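# Hang the cable ladder across two trapeze hangers

## Task

Put the cable ladder onto both trapeze hangers so that it lies between each hanger's rods, with each of its two ends reaching well beyond the hangers, and leave the ladder and the hangers hanging at rest.

## Robot and tools

Team: four identical i2rt Big YAM arms, arm1 to arm4, each with six joints, a five-fingered right hand and a wrist camera (arm1_cam_wrist to arm4_cam_wrist). cam_high is fixed in the room. Feet in the scene frame (metres): arm1 (-1.005, -0.480, 0.778), arm2 (-0.294, 0.517, 0.780), arm3 (0.627, -0.540, 0.833), arm4 (1.222, 0.491, 0.770); each foot faces its own +x, and arm1/arm3 face roughly +y, arm2/arm4 roughly -y. Table tops are at z=0.750. Reach is about 1.07 m from the joint1 axis.

Frame: one shared scene frame, origin on the floor, +z up, metres. The hand point sits 0.045 m in front of the palm; its +z runs along straight fingers, +y out of the palm, +x across the palm away from the thumb. Fingertips extend 0.06-0.07 m past the point. A wrist bracket on the little-finger side can strike things.

move: one action. Arguments arm1, arm2, arm3, arm4 (an object each, or omitted so that arm gets nothing new) and cameras (list of names from arm1_cam_wrist ... cam_high or "all"; [] means none). Each arm's object can hold:
- joints: a dict keyed by joint name giving absolute targets. joint1_rad -2.879..2.879 (base turn, + counter-clockwise from above), joint2_rad 0..3.141 (shoulder, + lifts then moves forward), joint3_rad 0..3.019 (elbow, + opens), joint4_rad -1.692..1.57 (hand pitch, + fingers up), joint5_rad -1.57..1.57 (sideways, + to arm's right), joint6_rad -2.094..2.094 (roll, + clockwise seen from behind). Fingers hand_little, hand_ring, hand_middle, hand_index, hand_thumb_bend: -1 curled to +1 straight; hand_thumb_turn: -1 opposite the fingers, +1 beside the palm. Settings hand_force_limit -1..1 (closing stops at about 0 N to 10 N, thumb 15 N) and hand_speed -0.96..1 (near zero to full at +0.48 and above).
- target: one list of seven numbers [x, y, z, qw, qx, qy, qz], an absolute pose of the hand point in the scene frame (metres, unit quaternion), same layout as the printed hand line. The hand travels in a straight line from its current hand_target toward it. When target is used, joints may contain only finger keys and the two hand settings.
- speed: top path speed in m/s, 0.002..0.5 (default 0.25), only allowed with target; rotation is capped at twice that in rad/s.
- min_time_s: 0.1..8 s, lower bound on this arm's joint motions.
All motions of a call begin together; all hand paths finish together, paced by the slowest. Paths last 0.5 to 10 s and a call at most 15 s. Hands lag, drift, may overshoot speed near full stretch, and often settle a centimetre or more off. Nothing avoids obstacles or other arms automatically. Unknown keys make a call invalid; out-of-range values get it refused, and then later move/wait/finished_scene calls in the same reply are skipped.

Results: per-robot state (joint_positions, hand, hand_target, velocities, torques, finger loads, hand_stopped_by) plus images; the pictures line gives image order, images may be slightly older than state. A move line reports each moved arm as done or its worst status. joint_status/hand_status words: off_target (stopped short, may still push), time_out (arm keeps a nearby target and pushes on; send its reported position to relax), not_followed or "pose unreachable" (a self/other-arm clearance check held the command back; it may keep trying). on_its_own lists things the robot did unasked. Arms listed "as last shown" were not commanded. Joint velocities "within noise" means the arm is still. hand_stopped_by gives, for little, ring, middle, index, thumb_bend, thumb_turn: moving, target, force, stalled, or fault. *_load_n are fingertip forces in N, positive pushing open; a lost grip shows as loads near 0.

Gripping: a finger motor only starts when its target changes by 0.002 or more, then locks. For gentle grips use hand_speed -0.94 or lower (start value is -0.8, force limit 0). To squeeze more, raise hand_force_limit and send a more-closed target; to loosen, send a more-open one. Thumb turned fully in front plus fingers wrap objects about 0.035-0.065 m thick, handles down to about 0.025 m.

wait: seconds 0..10, commands nothing, returns state; cameras as in move.
zoom_image: camera name and region [x0, y0, x1, y1] in image pixels from the top-left, at most 504 by 504, on the latest image of that camera.
show_instructions: shows the reference pages; no arguments.
finished_scene: scene = current scene number; irreversible, and the ladder must remain hung and still without help.

Avoid: pressing two robots together (including one hand gripping another's fingers), hard hits on fixed or heavy objects, dropping or releasing moving parts, objects leaving the work area or reaching the floor, excessive finger force, and long pushing or stretched holds that overheat motors (MOTOR HOT at 85 °C; at 100 °C the arm goes limp for 30-60 s, keys show limit_stop_at_motor_heat and must be resent). Loose objects may get occasional small nudges.

Each tool is called as a command line: name --argument value for each argument, lists and objects as JSON in quotes; but a table of rows of numbers goes row by row, as --pt "numbers of a row", without its own name.

Reference images:

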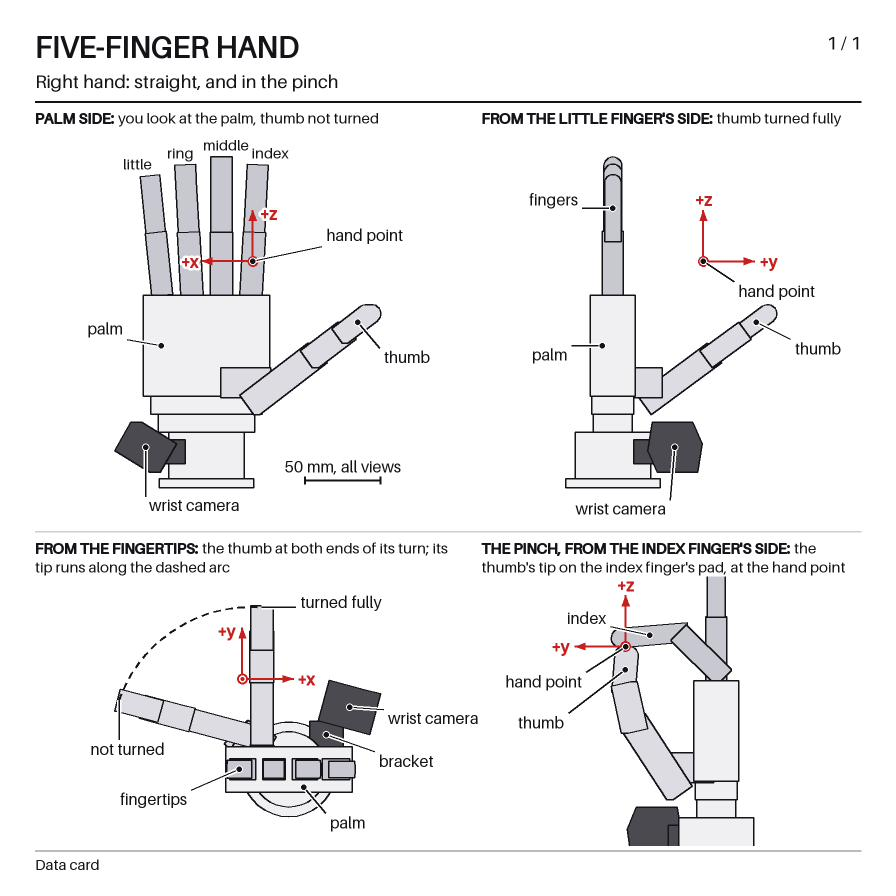

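## Session

move

Scene clock: 0.00 s.
Joint torques (N m): no reading
Motor temperatures (°C): arm1=[33 22 33 29 30 29] | arm2=[32 30 24 27 24 30] | arm3=[30 30 24 26 28 20] | arm4=[24 33 26 29 22 28]
Heat: arm1: hottest joint1_rad 33 °C; arm2: hottest joint1_rad 32 °C; arm3: hottest joint1_rad 30 °C; arm4: hottest joint2_rad 33 °C.
Joint velocities: within noise
arm1.joint_positions: joint1_rad=+0.216 joint2_rad=+0.625 joint3_rad=+1.335 joint4_rad=-1.420 joint5_rad=+0.160 joint6_rad=-1.240 hand_little=+1.000 hand_ring=+1.000 hand_middle=+1.000 hand_index=+1.000 hand_thumb_turn=+1.000 hand_thumb_bend=+1.000 hand_force_limit=+0.000 hand_speed=-0.800
arm1.joint_status: not commanded
arm1.hand_stopped_by: target,target,target,target,target,target
arm1.little_load_n: 0.0
arm1.ring_load_n: 0.0
arm1.middle_load_n: 0.0
arm1.index_load_n: 0.0
arm1.thumb_bend_load_n: 0.0
arm1.thumb_turn_load_n: 0.0
arm1.hand: x=-0.9364 y=-0.2680 z=+1.2280 quat_wxyz=(-0.306, +0.744, +0.519, +0.290) (m; scene frame)
arm1.hand_target: x=-0.9363 y=-0.2686 z=+1.2356 quat_wxyz=(-0.313, +0.741, +0.516, +0.295) (m; scene frame)
arm1.hand_status: not commanded
arm2.joint_positions: joint1_rad=+0.445 joint2_rad=+0.600 joint3_rad=+1.326 joint4_rad=-1.459 joint5_rad=-0.236 joint6_rad=-1.178 hand_little=+1.000 hand_ring=+1.000 hand_middle=+1.000 hand_index=+1.000 hand_thumb_turn=+1.000 hand_thumb_bend=+1.000 hand_force_limit=+0.000 hand_speed=-0.800
arm2.joint_status: not commanded
arm2.hand_stopped_by: target,target,target,target,target,target
arm2.little_load_n: 0.0
arm2.ring_load_n: 0.0
arm2.middle_load_n: 0.0
arm2.index_load_n: -0.5
arm2.thumb_bend_load_n: 0.0
arm2.thumb_turn_load_n: 0.0
arm2.hand: x=-0.2280 y=+0.3307 z=+1.2153 quat_wxyz=(+0.068, +0.656, -0.625, +0.418) (m; scene frame)
arm2.hand_target: x=-0.2280 y=+0.3308 z=+1.2253 quat_wxyz=(+0.073, +0.653, -0.621, +0.428) (m; scene frame)
arm2.hand_status: not commanded
arm3.joint_positions: joint1_rad=+0.465 joint2_rad=+0.569 joint3_rad=+1.378 joint4_rad=-1.147 joint5_rad=+0.036 joint6_rad=-1.326 hand_little=+1.000 hand_ring=+1.000 hand_middle=+1.000 hand_index=+1.000 hand_thumb_turn=+1.000 hand_thumb_bend=+1.000 hand_force_limit=+0.000 hand_speed=-0.800
arm3.joint_status: not commanded
arm3.hand_stopped_by: target,target,target,target,target,target
arm3.little_load_n: 0.0
arm3.ring_load_n: 0.0
arm3.middle_load_n: 0.5
arm3.index_load_n: 0.0
arm3.thumb_bend_load_n: 0.0
arm3.thumb_turn_load_n: 0.0
arm3.hand: x=+0.5368 y=-0.3112 z=+1.3711 quat_wxyz=(-0.533, +0.474, +0.664, +0.223) (m; scene frame)
arm3.hand_target: x=+0.5383 y=-0.3135 z=+1.3801 quat_wxyz=(-0.541, +0.471, +0.659, +0.225) (m; scene frame)
arm3.hand_status: not commanded
arm4.joint_positions: joint1_rad=+0.086 joint2_rad=+0.579 joint3_rad=+1.361 joint4_rad=-1.196 joint5_rad=-0.270 joint6_rad=-1.159 hand_little=+1.000 hand_ring=+1.000 hand_middle=+1.000 hand_index=+1.000 hand_thumb_turn=+1.000 hand_thumb_bend=+1.000 hand_force_limit=+0.000 hand_speed=-0.800
arm4.joint_status: not commanded
arm4.hand_stopped_by: target,target,target,target,target,target
arm4.little_load_n: 0.0
arm4.ring_load_n: 0.0
arm4.middle_load_n: 0.0
arm4.index_load_n: 0.0
arm4.thumb_bend_load_n: 0.0
arm4.thumb_turn_load_n: 0.0
arm4.hand: x=+1.2789 y=+0.2564 z=+1.2756 quat_wxyz=(+0.150, +0.578, -0.600, +0.532) (m; scene frame)
arm4.hand_target: x=+1.2785 y=+0.2584 z=+1.2840 quat_wxyz=(+0.155, +0.575, -0.595, +0.539) (m; scene frame)
arm4.hand_status: not commanded
pictures: arm1_cam_wrist, arm2_cam_wrist, arm3_cam_wrist, arm4_cam_wrist, cam_high

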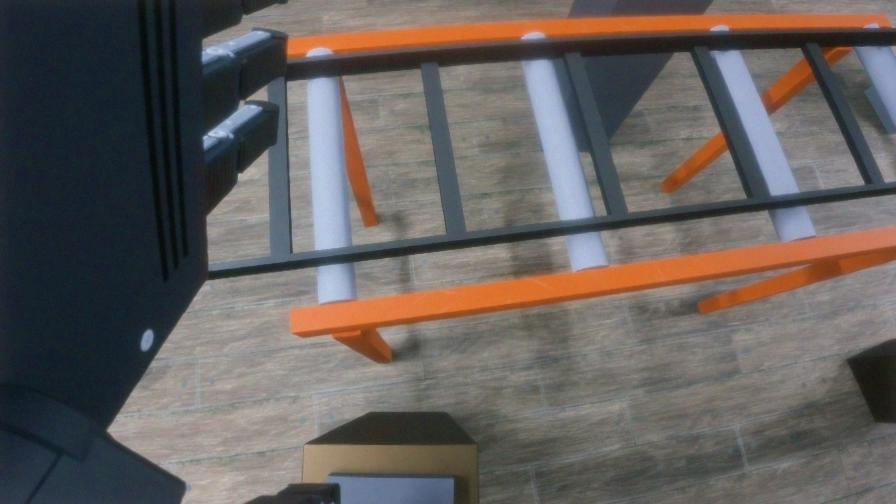

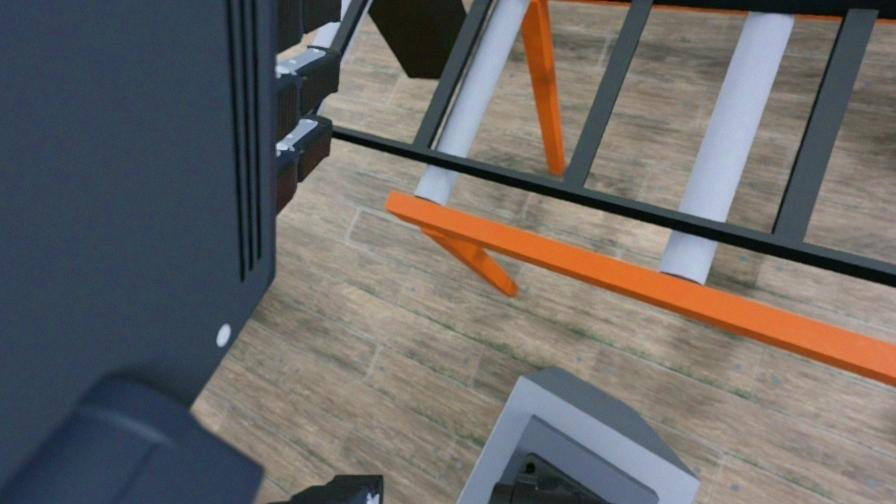

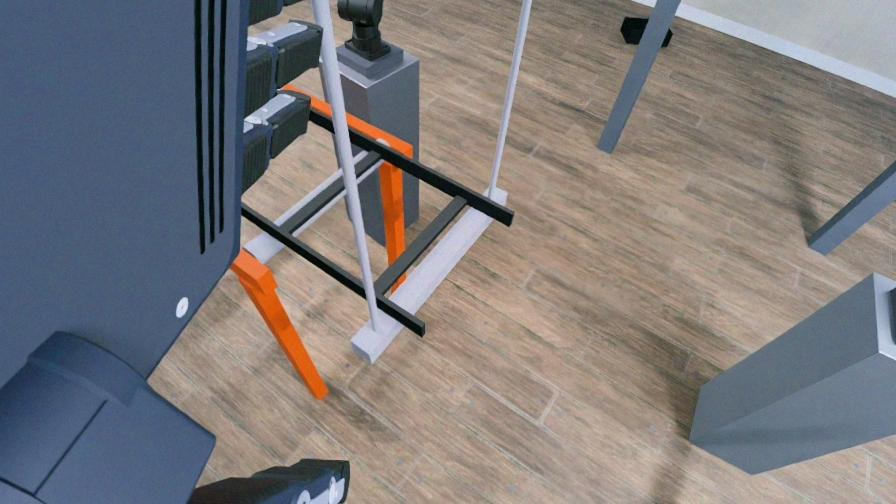

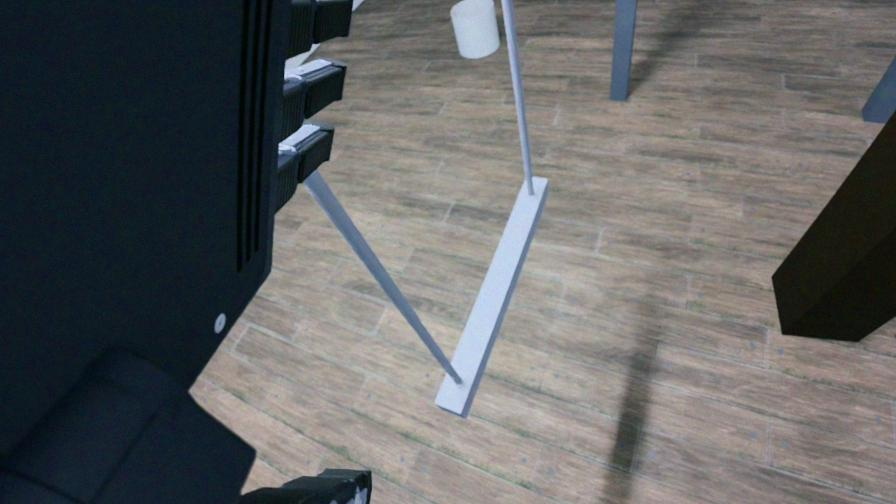

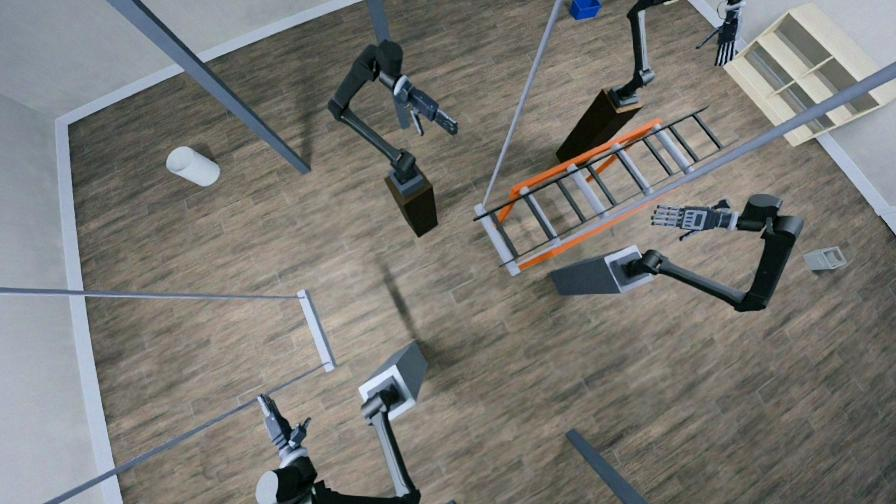

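zoom_image --camera "cam_high" --region '[440, 80, 760, 300]'

zoom_image --camera "cam_high" --region '[230, 250, 440, 420]'

zoom_image --camera "arm3_cam_wrist" --region '[220, 80, 560, 400]'

Scaled by 1.575 from the camera's 896x504 image, which has a finer 1280x720 frame.

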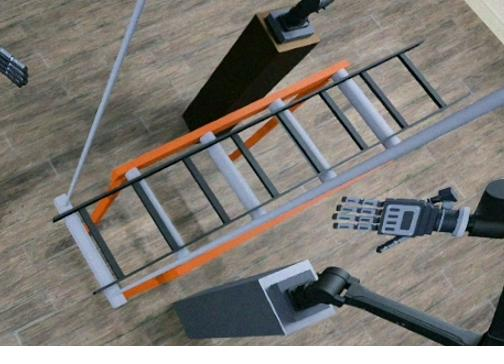

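Scaled by 2.400 from the camera's 896x504 image, which has a finer 1280x720 frame.

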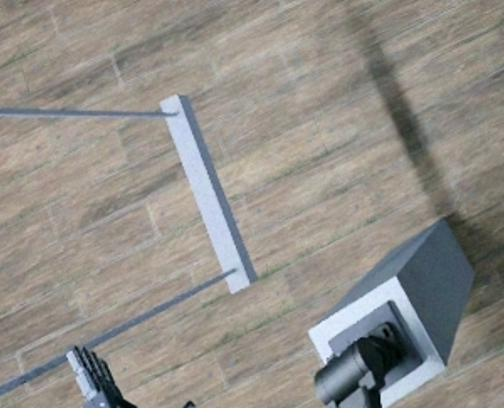

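Scaled by 1.482 from the camera's 896x504 image, which has a finer 1280x720 frame.

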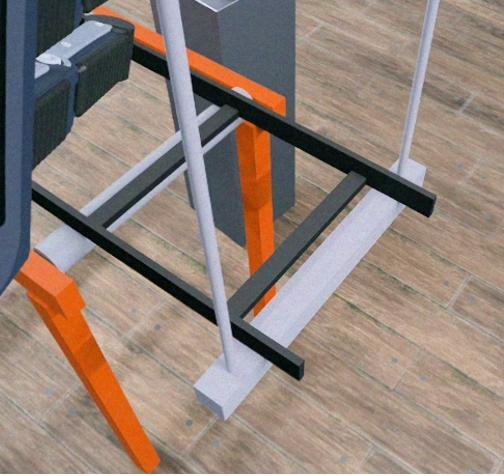

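zoom_image --camera "arm1_cam_wrist" --region '[200, 0, 620, 340]'

zoom_image --camera "arm3_cam_wrist" --region '[330, 130, 560, 370]'

Scaled by 1.200 from the camera's 896x504 image, which has a finer 1280x720 frame.

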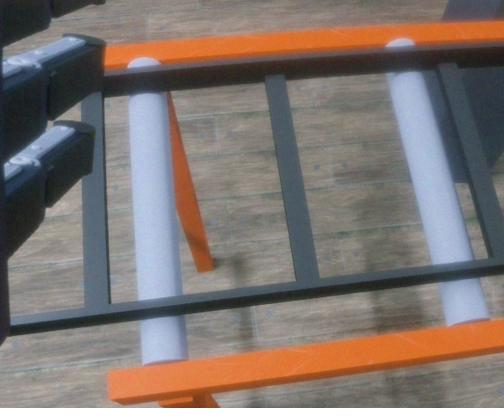

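Scaled by 2.100 from the camera's 896x504 image, which has a finer 1280x720 frame.

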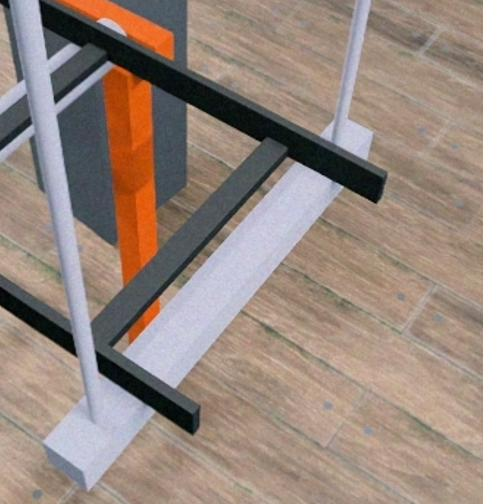

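move --arm3 '{"target": [0.2, -0.43, 0.98, 0.612, -0.354, -0.354, -0.612], "speed": 0.25}' --cameras '["arm3_cam_wrist", "cam_high"]'

Scene clock: 9.77 s.
Joint torques (N m): arm1=[0.97 2.37 8.09 1.92 0.16 -0.02] | arm2=[1.44 4.42 8.73 1.29 -0.24 0.05] | arm3=[1.96 -11.28 8.58 0.91 0.72 0.17] | arm4=[0.26 1.2 8.1 1.46 -0.19 0.11]
Motor temperatures (°C): arm1=[32 22 34 29 30 29] | arm2=[32 30 24 27 24 30] | arm3=[30 30 25 26 28 20] | arm4=[24 33 27 29 22 27]
Heat: arm1: hottest joint3_rad 34 °C; arm2: hottest joint1_rad 32 °C; arm3: hottest joint1_rad 30 °C; arm4: hottest joint2_rad 33 °C.
move: arm3 off_target
Joint velocities: within noise
arm1, arm2, arm4: as last shown
arm2.index_load_n: 0.0
arm3.joint_positions: joint1_rad=+1.638 joint2_rad=+1.686 joint3_rad=+0.860 joint4_rad=+0.096 joint5_rad=+1.583 joint6_rad=-0.954 hand_little=+1.000 hand_ring=+1.000 hand_middle=+1.000 hand_index=+1.000 hand_thumb_turn=+1.000 hand_thumb_bend=+1.000 hand_force_limit=+0.000 hand_speed=-0.800
arm3.joint_status: not commanded
arm3.hand_stopped_by: target,target,target,target,target,target
arm3.little_load_n: 0.0
arm3.ring_load_n: 0.0
arm3.middle_load_n: 0.0
arm3.index_load_n: 0.0
arm3.thumb_bend_load_n: 0.0
arm3.thumb_turn_load_n: 0.0
arm3.hand: x=+0.2132 y=-0.4253 z=+0.9771 quat_wxyz=(-0.519, +0.415, +0.568, +0.485) (m; scene frame)
arm3.hand_target: x=+0.2004 y=-0.4298 z=+0.9801 quat_wxyz=(-0.530, +0.426, +0.560, +0.474) (m; scene frame)
arm3.hand_status: off_target (0.014 m and 31.3 deg from the pose sent, 0.530 m and 60.1 deg at the start; pose on its path clipped on 38 of 91 steps; a joint's target at an end of its range on 48 of 91 steps)
arm4.thumb_bend_load_n: 0.5
pictures: arm3_cam_wrist, cam_high
camera_calibration:
arm3_cam_wrist: T_world_to_cam=[[0.889902, 0.188712, 0.415286, -0.515782], [0.453653, -0.461311, -0.76249, 0.444526], [0.047685, 0.866937, -0.496131, 0.961193], [0, 0, 0, 1]] pos_world=[0.2115, -0.530895, 1.03002]

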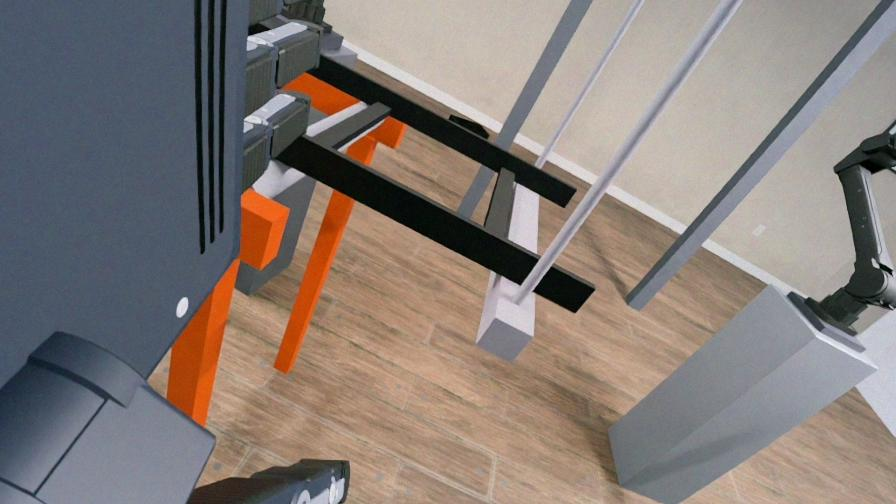

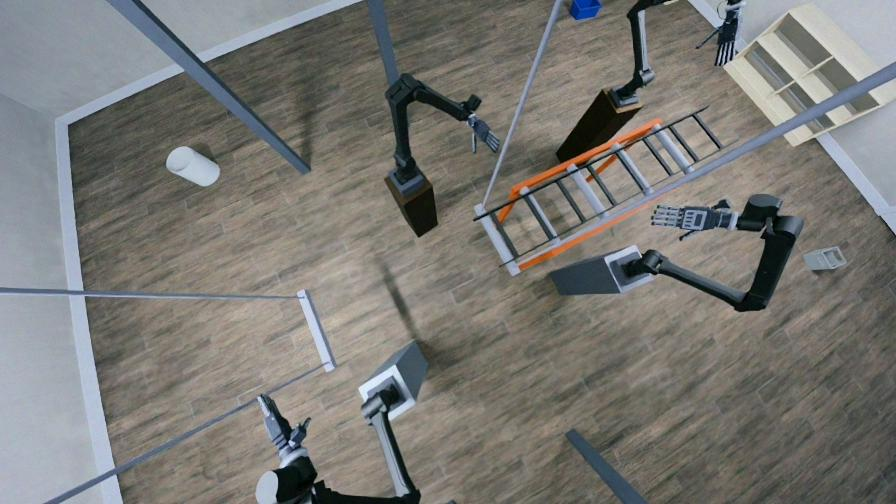

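zoom_image --camera "arm3_cam_wrist" --region '[240, 30, 620, 370]'

Scaled by 1.326 from the camera's 896x504 image, which has a finer 1280x720 frame.

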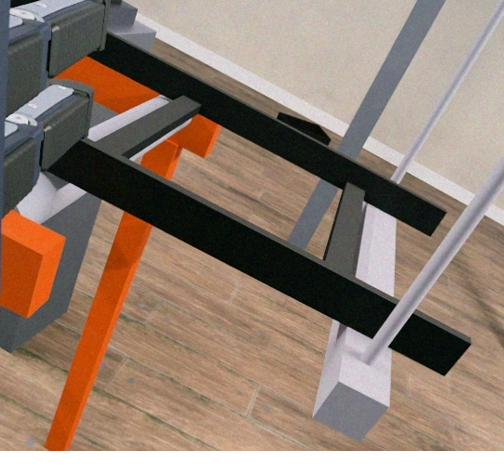

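zoom_image --camera "cam_high" --region '[340, 330, 440, 430]'

zoom_image --camera "cam_high" --region '[360, 140, 460, 240]'

zoom_image --camera "cam_high" --region '[580, 220, 680, 320]'

zoom_image --camera "cam_high" --region '[580, 50, 680, 150]'

Scaled by 5.040 from the camera's 896x504 image, which has a finer 1280x720 frame.

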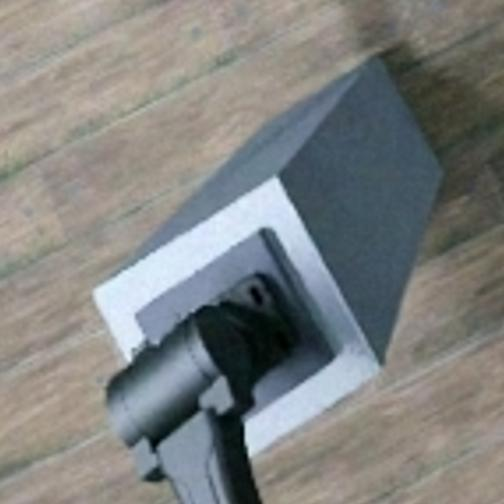

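Scaled by 5.040 from the camera's 896x504 image, which has a finer 1280x720 frame.

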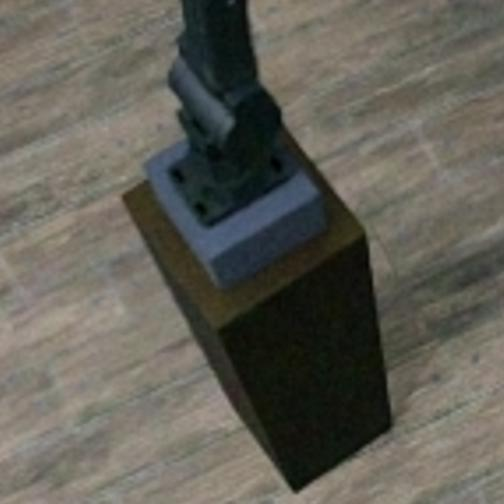

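Scaled by 5.040 from the camera's 896x504 image, which has a finer 1280x720 frame.

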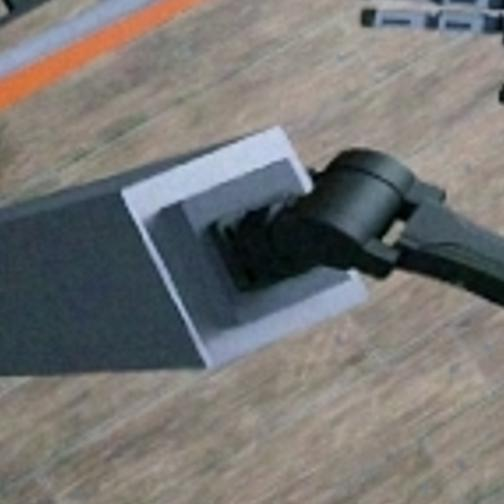

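Scaled by 5.040 from the camera's 896x504 image, which has a finer 1280x720 frame.

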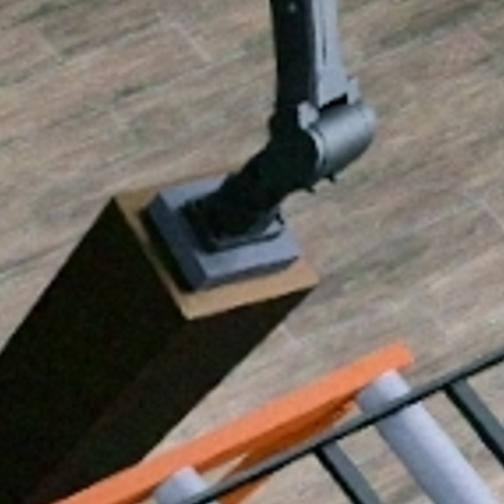

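move --arm4 '{"target": [0.68, -0.08, 0.98, 0.7071, 0, -0.7071, 0], "speed": 0.25}' --cameras '["arm4_cam_wrist", "cam_high", "arm3_cam_wrist"]'

Scene clock: 25.60 s.
Joint torques (N m): arm1=[0.73 2.02 8.14 1.92 0.14 -0.01] | arm2=[0.73 5.07 8.9 1.39 -0.26 0.02] | arm3=[1.9 -11.16 8.54 0.88 0.73 0.17] | arm4=[-0.26 -20.37 11.99 1.58 0.14 0.01]
Motor temperatures (°C): arm1=[32 22 34 29 30 28] | arm2=[31 29 25 27 23 29] | arm3=[30 30 26 26 28 20] | arm4=[24 32 28 29 22 27]
Heat: arm1: hottest joint3_rad 34 °C; arm2: hottest joint1_rad 31 °C; arm3: hottest joint1_rad 30 °C; arm4: hottest joint2_rad 32 °C.
move: arm4 off_target
Joint velocities: within noise
arm1, arm2, arm3: as last shown
arm3.joint_positions: joint1_rad=+1.638 joint2_rad=+1.686 joint3_rad=+0.860 joint4_rad=+0.096 joint5_rad=+1.583 joint6_rad=-0.952 hand_little=+1.000 hand_ring=+1.000 hand_middle=+1.000 hand_index=+1.000 hand_thumb_turn=+1.000 hand_thumb_bend=+1.000 hand_force_limit=+0.000 hand_speed=-0.800
arm3.hand: x=+0.2131 y=-0.4253 z=+0.9770 quat_wxyz=(-0.520, +0.416, +0.568, +0.484) (m; scene frame)
arm4.joint_positions: joint1_rad=-0.608 joint2_rad=+2.152 joint3_rad=+1.714 joint4_rad=+0.410 joint5_rad=+1.064 joint6_rad=-1.559 hand_little=+1.000 hand_ring=+1.000 hand_middle=+1.000 hand_index=+1.000 hand_thumb_turn=+1.000 hand_thumb_bend=+1.000 hand_force_limit=+0.000 hand_speed=-0.800
arm4.joint_status: not commanded
arm4.hand_stopped_by: target,target,target,target,target,target
arm4.little_load_n: 0.0
arm4.ring_load_n: 0.0
arm4.middle_load_n: 0.0
arm4.index_load_n: 0.0
arm4.thumb_bend_load_n: 0.0
arm4.thumb_turn_load_n: 0.0
arm4.hand: x=+0.6903 y=-0.0715 z=+0.9821 quat_wxyz=(+0.702, +0.009, -0.712, -0.001) (m; scene frame)
arm4.hand_target: x=+0.6805 y=-0.0792 z=+0.9799 quat_wxyz=(+0.707, +0.000, -0.707, +0.000) (m; scene frame)
arm4.hand_status: off_target (0.014 m and 1.3 deg from the pose sent, 0.748 m and 115.9 deg at the start)
pictures: arm3_cam_wrist, arm4_cam_wrist, cam_high
camera_calibration:
arm3_cam_wrist: T_world_to_cam=[[0.890983, 0.18887, 0.412889, -0.513505], [0.451658, -0.461658, -0.763464, 0.445648], [0.046418, 0.866718, -0.496634, 0.96181], [0, 0, 0, 1]] pos_world=[0.211598, -0.530895, 1.02992]
arm4_cam_wrist: T_world_to_cam=[[-0.0602743, 0.961053, 0.26971, -0.147894], [0.513773, 0.261531, -0.817092, 0.464478], [-0.855807, 0.0893202, -0.509526, 1.2114], [0, 0, 0, 1]] pos_world=[0.789171, -0.0875435, 1.03665]

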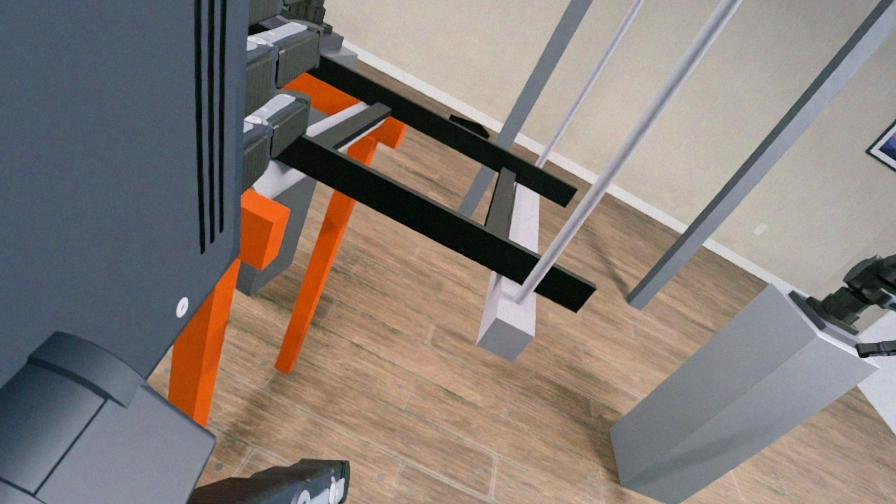

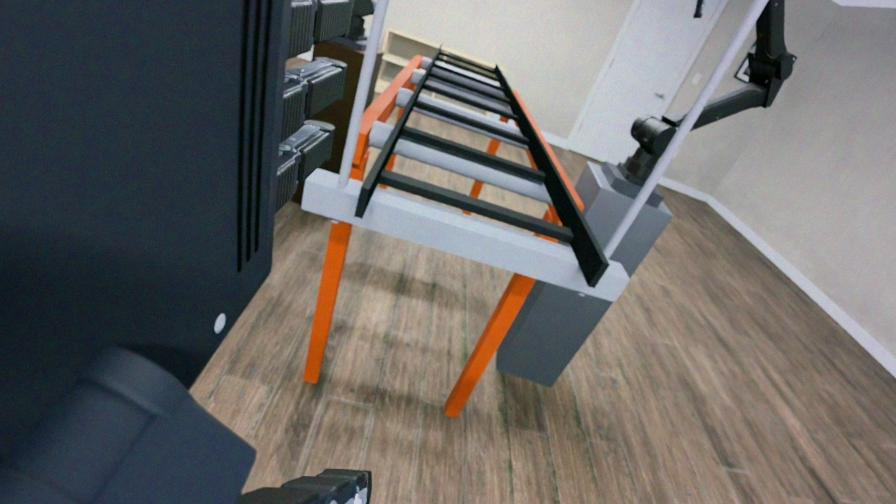

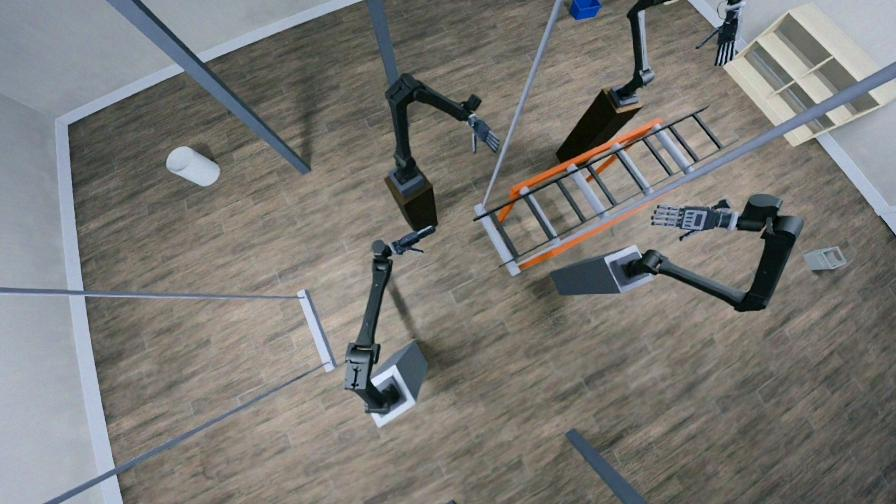

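zoom_image --camera "arm4_cam_wrist" --region '[290, 130, 650, 330]'

zoom_image --camera "arm4_cam_wrist" --region '[360, 30, 610, 170]'

Scaled by 1.400 from the camera's 896x504 image, which has a finer 1280x720 frame.

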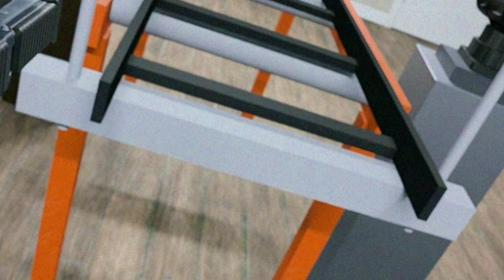

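Scaled by 2.016 from the camera's 896x504 image, which has a finer 1280x720 frame.

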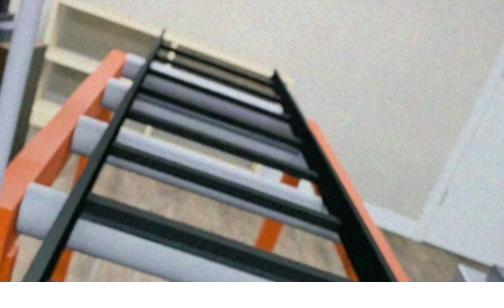

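move --arm2 '{"joints": {"joint1_rad": -0.45, "joint6_rad": 1.45, "joint5_rad": 0.0}, "min_time_s": 3}' --cameras '["arm2_cam_wrist"]'

Scene clock: 33.10 s.
Joint torques (N m): arm1=[0.97 2.14 8.09 1.87 0.18 -0.01] | arm2=[-0.44 4.13 9.01 1.42 -0.04 0.28] | arm3=[1.9 -11.16 8.53 0.87 0.73 0.17] | arm4=[-0.21 -20.48 12.05 1.62 0.13 -0.01]
Motor temperatures (°C): arm1=[32 22 35 29 29 28] | arm2=[31 29 26 27 23 29] | arm3=[30 30 26 26 28 20] | arm4=[24 33 29 29 22 27]
Heat: arm1: hottest joint3_rad 35 °C; arm2: hottest joint1_rad 31 °C; arm3: hottest joint1_rad 30 °C; arm4: hottest joint2_rad 33 °C.
move: arm2 done
Joint velocities: within noise
arm1, arm3, arm4: as last shown
arm2.joint_positions: joint1_rad=-0.439 joint2_rad=+0.600 joint3_rad=+1.326 joint4_rad=-1.459 joint5_rad=-0.003 joint6_rad=+1.432 hand_little=+1.000 hand_ring=+1.000 hand_middle=+1.000 hand_index=+1.000 hand_thumb_turn=+1.000 hand_thumb_bend=+1.000 hand_force_limit=+0.000 hand_speed=-0.800
arm2.joint_status: all done
arm2.hand_stopped_by: target,target,target,target,target,target
arm2.little_load_n: 0.0
arm2.ring_load_n: 0.0
arm2.middle_load_n: 0.0
arm2.index_load_n: 0.0
arm2.thumb_bend_load_n: 0.0
arm2.thumb_turn_load_n: -0.5
arm2.hand: x=-0.3714 y=+0.2767 z=+1.2730 quat_wxyz=(-0.180, -0.764, -0.499, +0.367) (m; scene frame)
arm2.hand_target: x=-0.3747 y=+0.2786 z=+1.2848 quat_wxyz=(-0.185, -0.767, -0.485, +0.377) (m; scene frame)
arm2.hand_status: not commanded
arm4.joint_positions: joint1_rad=-0.608 joint2_rad=+2.152 joint3_rad=+1.714 joint4_rad=+0.410 joint5_rad=+1.064 joint6_rad=-1.560 hand_little=+1.000 hand_ring=+1.000 hand_middle=+1.000 hand_index=+1.000 hand_thumb_turn=+1.000 hand_thumb_bend=+1.000 hand_force_limit=+0.000 hand_speed=-0.800
arm4.hand: x=+0.6903 y=-0.0714 z=+0.9821 quat_wxyz=(+0.702, +0.009, -0.712, -0.001) (m; scene frame)
pictures: arm2_cam_wrist
camera_calibration:
arm2_cam_wrist: T_world_to_cam=[[0.909809, -0.287762, -0.299066, 0.803606], [0.231053, -0.247407, 0.940959, -1.04862], [-0.344763, -0.925193, -0.158605, 0.442856], [0, 0, 0, 1]] pos_world=[-0.33616, 0.381539, 1.29728]

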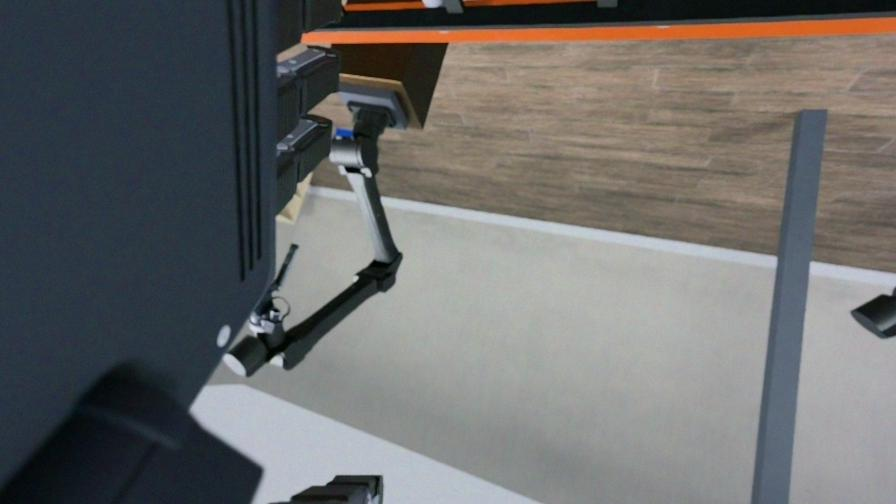

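move --arm2 '{"target": [-0.59, -0.035, 1.02, 0, 0.7071, 0.7071, 0], "speed": 0.3}' --cameras '["arm2_cam_wrist", "cam_high", "arm4_cam_wrist"]'

Scene clock: 37.43 s.
Joint torques (N m): arm1=[0.67 2.2 8.12 2.04 0.13 -0.03] | arm2=[1.73 -19.6 11.99 -0.31 -0.01 -0.12] | arm3=[1.9 -11.16 8.55 0.88 0.73 0.17] | arm4=[-0.03 -20.37 12 1.61 0.12 0]
Motor temperatures (°C): arm1=[32 22 35 29 29 27] | arm2=[31 29 26 27 23 29] | arm3=[30 30 26 26 28 20] | arm4=[24 33 29 29 22 27]
Heat: arm1: hottest joint3_rad 35 °C; arm2: hottest joint1_rad 31 °C; arm3: hottest joint1_rad 30 °C; arm4: hottest joint2_rad 33 °C.
move: arm2 off_target
Joint velocities: within noise
arm1, arm3, arm4: as last shown
arm2.joint_positions: joint1_rad=-0.493 joint2_rad=+2.007 joint3_rad=+2.131 joint4_rad=-1.700 joint5_rad=+0.004 joint6_rad=+0.998 hand_little=+1.000 hand_ring=+1.000 hand_middle=+1.000 hand_index=+1.000 hand_thumb_turn=+1.000 hand_thumb_bend=+1.000 hand_force_limit=+0.000 hand_speed=-0.800
arm2.joint_status: not commanded
arm2.hand_stopped_by: target,target,target,target,target,target
arm2.little_load_n: 0.0
arm2.ring_load_n: 0.0
arm2.middle_load_n: 0.0
arm2.index_load_n: 0.0
arm2.thumb_bend_load_n: 0.0
arm2.thumb_turn_load_n: 0.0
arm2.hand: x=-0.5894 y=-0.0246 z=+1.0068 quat_wxyz=(-0.003, -0.718, -0.696, -0.002) (m; scene frame)
arm2.hand_target: x=-0.5894 y=-0.0343 z=+1.0196 quat_wxyz=(-0.005, -0.708, -0.706, +0.015) (m; scene frame)
arm2.hand_status: off_target (0.017 m and 1.8 deg from the pose sent, 0.457 m and 53.5 deg at the start; a joint's target at an end of its range on 23 of 78 steps)
arm4.little_load_n: -0.5
pictures: arm2_cam_wrist, arm4_cam_wrist, cam_high
camera_calibration:
arm2_cam_wrist: T_world_to_cam=[[0.974659, 0.221549, -0.0309069, 0.616375], [0.20064, -0.804733, 0.558703, -0.469113], [0.0989084, -0.550746, -0.828792, 0.992237], [0, 0, 0, 1]] pos_world=[-0.604773, 0.0324024, 1.1035]
arm4_cam_wrist: T_world_to_cam=[[-0.0602547, 0.960851, 0.270436, -0.148707], [0.513765, 0.262139, -0.816902, 0.464422], [-0.855812, 0.0897183, -0.509447, 1.21141], [0, 0, 0, 1]] pos_world=[0.789171, -0.0875429, 1.03675]

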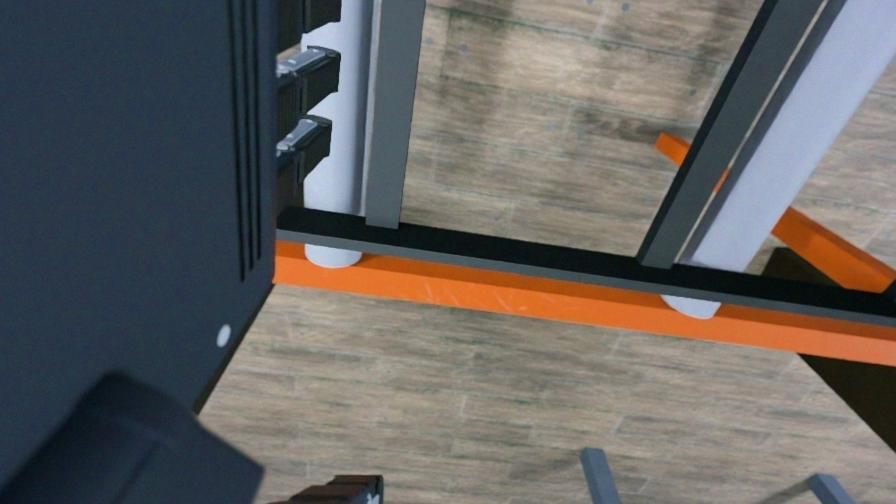

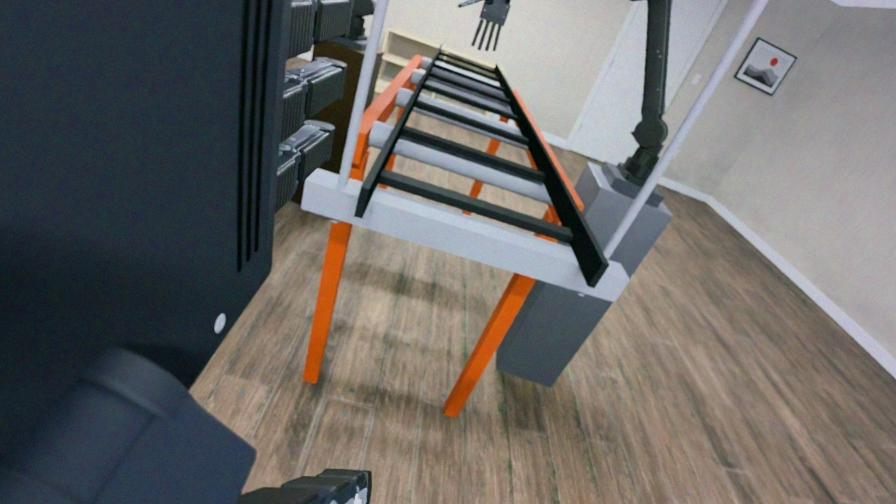

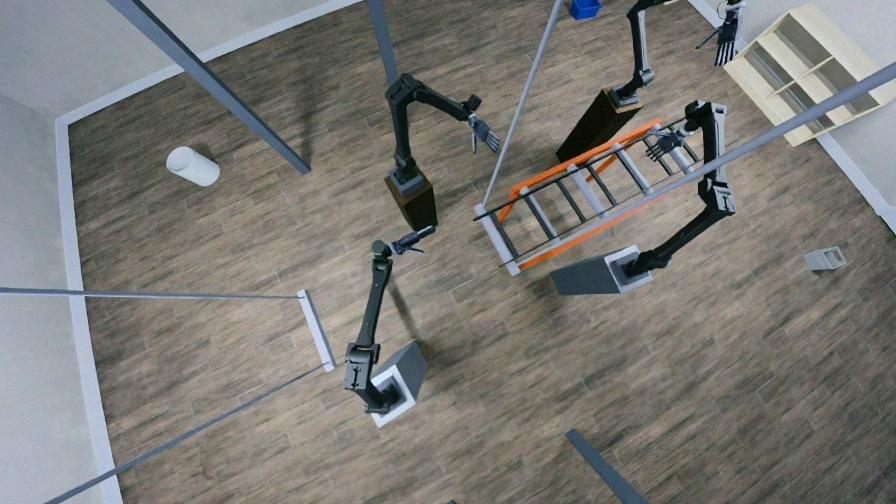

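move --arm2 '{"target": [-0.635, -0.04, 0.92, 0, 0.7071, 0.7071, 0], "speed": 0.15}' --cameras '["arm2_cam_wrist"]'

Scene clock: 40.10 s.
Joint torques (N m): arm1=[0.5 2.49 8.01 1.96 0.18 -0.03] | arm2=[0.44 -20.13 8.08 0.42 -0.03 -0.1] | arm3=[1.85 -11.22 8.53 0.87 0.73 0.17] | arm4=[-0.09 -20.48 12.01 1.66 0.12 -0.02]
Motor temperatures (°C): arm1=[32 22 35 29 29 27] | arm2=[31 30 27 27 23 29] | arm3=[30 30 26 26 28 20] | arm4=[24 33 30 29 22 27]
Heat: arm1: hottest joint3_rad 35 °C; arm2: hottest joint1_rad 31 °C; arm3: hottest joint1_rad 30 °C; arm4: hottest joint2_rad 33 °C.
move: arm2 off_target
Joint velocities: within noise
arm1, arm3, arm4: as last shown
arm2.joint_positions: joint1_rad=-0.531 joint2_rad=+2.113 joint3_rad=+2.104 joint4_rad=-1.560 joint5_rad=+0.008 joint6_rad=+0.943 hand_little=+1.000 hand_ring=+1.000 hand_middle=+1.000 hand_index=+1.000 hand_thumb_turn=+1.000 hand_thumb_bend=+1.000 hand_force_limit=+0.000 hand_speed=-0.800
arm2.joint_status: not commanded
arm2.hand_stopped_by: target,target,target,target,target,target
arm2.little_load_n: 0.0
arm2.ring_load_n: 0.0
arm2.middle_load_n: 0.0
arm2.index_load_n: 0.0
arm2.thumb_bend_load_n: -0.5
arm2.thumb_turn_load_n: 0.0
arm2.hand: x=-0.6300 y=-0.0398 z=+0.9308 quat_wxyz=(-0.002, -0.712, -0.702, +0.003) (m; scene frame)
arm2.hand_target: x=-0.6350 y=-0.0398 z=+0.9200 quat_wxyz=(+0.000, -0.707, -0.707, +0.000) (m; scene frame)
arm2.hand_status: off_target (0.012 m and 0.8 deg from the pose sent, 0.099 m and 1.8 deg at the start)
arm4.little_load_n: 0.0
pictures: arm2_cam_wrist
camera_calibration:
arm2_cam_wrist: T_world_to_cam=[[0.97018, 0.239144, -0.0395061, 0.662769], [0.219684, -0.798689, 0.56021, -0.419923], [0.102418, -0.552183, -0.827408, 0.925754], [0, 0, 0, 1]] pos_world=[-0.645568, 0.0173009, 1.0274]

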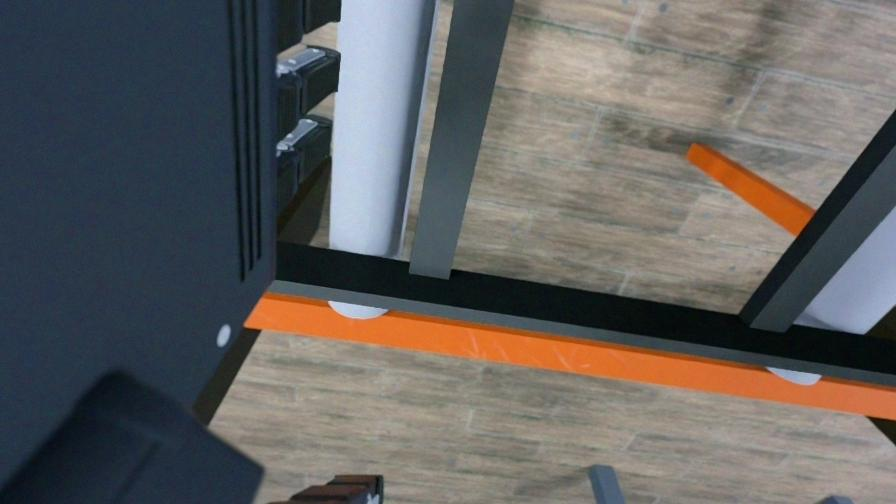

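move --arm2 '{"target": [-0.635, -0.04, 0.882, 0, 0.7071, 0.7071, 0], "speed": 0.1}' --cameras '["arm2_cam_wrist"]'

Scene clock: 41.53 s.
Joint torques (N m): arm1=[0.73 2.08 8.12 2.04 0.15 -0.01] | arm2=[-0.03 -20.07 7.16 0.32 -0.05 -0.11] | arm3=[1.9 -11.28 8.54 0.87 0.73 0.17] | arm4=[-0.26 -20.48 12 1.59 0.12 -0.02]
Motor temperatures (°C): arm1=[32 22 35 29 29 27] | arm2=[31 30 27 26 23 29] | arm3=[30 30 26 26 28 20] | arm4=[24 33 30 29 22 27]
Heat: arm1: hottest joint3_rad 35 °C; arm2: hottest joint1_rad 31 °C; arm3: hottest joint1_rad 30 °C; arm4: hottest joint2_rad 33 °C.
move: arm2 off_target
Joint velocities: within noise
arm1, arm3, arm4: as last shown
arm2.joint_positions: joint1_rad=-0.531 joint2_rad=+2.113 joint3_rad=+2.032 joint4_rad=-1.467 joint5_rad=+0.008 joint6_rad=+0.942 hand_little=+1.000 hand_ring=+1.000 hand_middle=+1.000 hand_index=+1.000 hand_thumb_turn=+1.000 hand_thumb_bend=+1.000 hand_force_limit=+0.000 hand_speed=-0.800
arm2.joint_status: not commanded
arm2.hand_stopped_by: target,target,target,target,target,target
arm2.little_load_n: 0.0
arm2.ring_load_n: 0.0
arm2.middle_load_n: 0.0
arm2.index_load_n: 0.0
arm2.thumb_bend_load_n: 0.0
arm2.thumb_turn_load_n: 0.0
arm2.hand: x=-0.6322 y=-0.0434 z=+0.9028 quat_wxyz=(-0.003, -0.711, -0.703, +0.013) (m; scene frame)
arm2.hand_target: x=-0.6348 y=-0.0396 z=+0.8823 quat_wxyz=(+0.000, -0.707, -0.707, +0.000) (m; scene frame)
arm2.hand_status: off_target (0.021 m and 1.7 deg from the pose sent, 0.049 m and 0.8 deg at the start)
arm4.ring_load_n: -0.5
pictures: arm2_cam_wrist
camera_calibration:
arm2_cam_wrist: T_world_to_cam=[[0.969375, 0.239307, -0.055172, 0.678451], [0.227316, -0.789303, 0.570375, -0.410583], [0.0929472, -0.565449, -0.819529, 0.887226], [0, 0, 0, 1]] pos_world=[-0.646806, 0.0152482, 0.998725]

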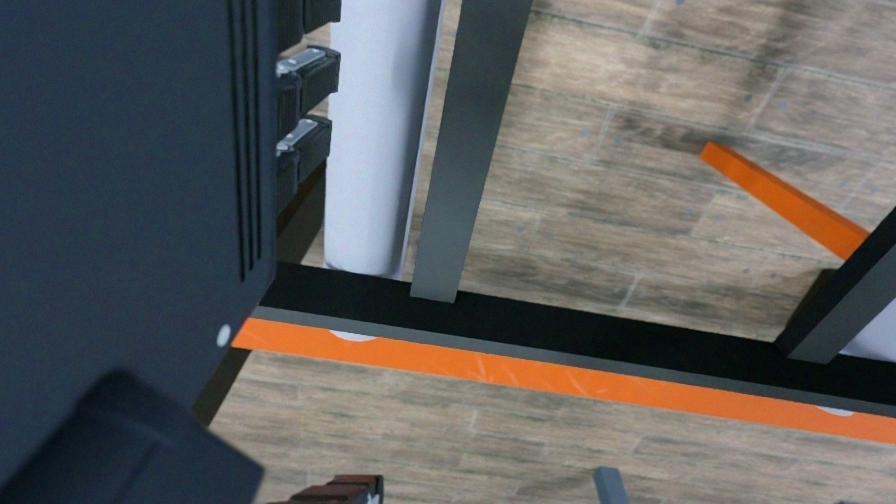

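move --arm2 '{"target": [-0.635, -0.036, 0.86, 0, 0.7071, 0.7071, 0], "speed": 0.1}' --cameras '["arm2_cam_wrist"]'

Scene clock: 43.37 s.
Joint torques (N m): arm1=[0.97 2.26 8.12 2 0.17 -0.05] | arm2=[-0.03 -19.49 7.02 0.36 -0.01 -0.12] | arm3=[1.96 -11.28 8.55 0.88 0.73 0.17] | arm4=[0.03 -20.13 12 1.59 0.13 -0.01]
Motor temperatures (°C): arm1=[32 22 35 29 29 27] | arm2=[31 30 27 26 23 29] | arm3=[30 30 26 26 28 20] | arm4=[24 33 30 29 22 27]
Heat: arm1: hottest joint3_rad 35 °C; arm2: hottest joint1_rad 31 °C; arm3: hottest joint1_rad 30 °C; arm4: hottest joint2_rad 33 °C.
move: arm2 off_target
Joint velocities: within noise
arm1, arm3, arm4: as last shown
arm2.joint_positions: joint1_rad=-0.531 joint2_rad=+2.113 joint3_rad=+1.974 joint4_rad=-1.409 joint5_rad=+0.008 joint6_rad=+0.938 hand_little=+1.000 hand_ring=+1.000 hand_middle=+1.000 hand_index=+1.000 hand_thumb_turn=+1.000 hand_thumb_bend=+1.000 hand_force_limit=+0.000 hand_speed=-0.800
arm2.joint_status: not commanded
arm2.hand_stopped_by: target,target,target,target,target,target
arm2.little_load_n: 0.0
arm2.ring_load_n: 0.0
arm2.middle_load_n: 0.0
arm2.index_load_n: 0.0
arm2.thumb_bend_load_n: 0.0
arm2.thumb_turn_load_n: -0.5
arm2.hand: x=-0.6305 y=-0.0414 z=+0.8808 quat_wxyz=(-0.003, -0.710, -0.704, +0.013) (m; scene frame)
arm2.hand_target: x=-0.6347 y=-0.0356 z=+0.8604 quat_wxyz=(+0.000, -0.707, -0.707, +0.000) (m; scene frame)
arm2.hand_status: off_target (0.022 m and 1.6 deg from the pose sent, 0.044 m and 1.6 deg at the start)
arm4.ring_load_n: 0.0
pictures: arm2_cam_wrist
camera_calibration:
arm2_cam_wrist: T_world_to_cam=[[0.968459, 0.242971, -0.0552492, 0.674713], [0.230356, -0.788503, 0.570262, -0.394681], [0.0949929, -0.565002, -0.819603, 0.87149], [0, 0, 0, 1]] pos_world=[-0.6453, 0.0172508, 0.976625]

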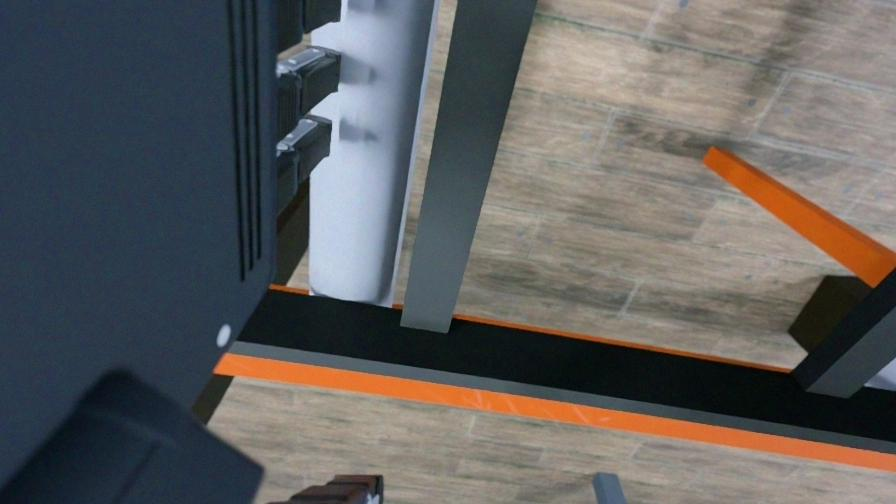

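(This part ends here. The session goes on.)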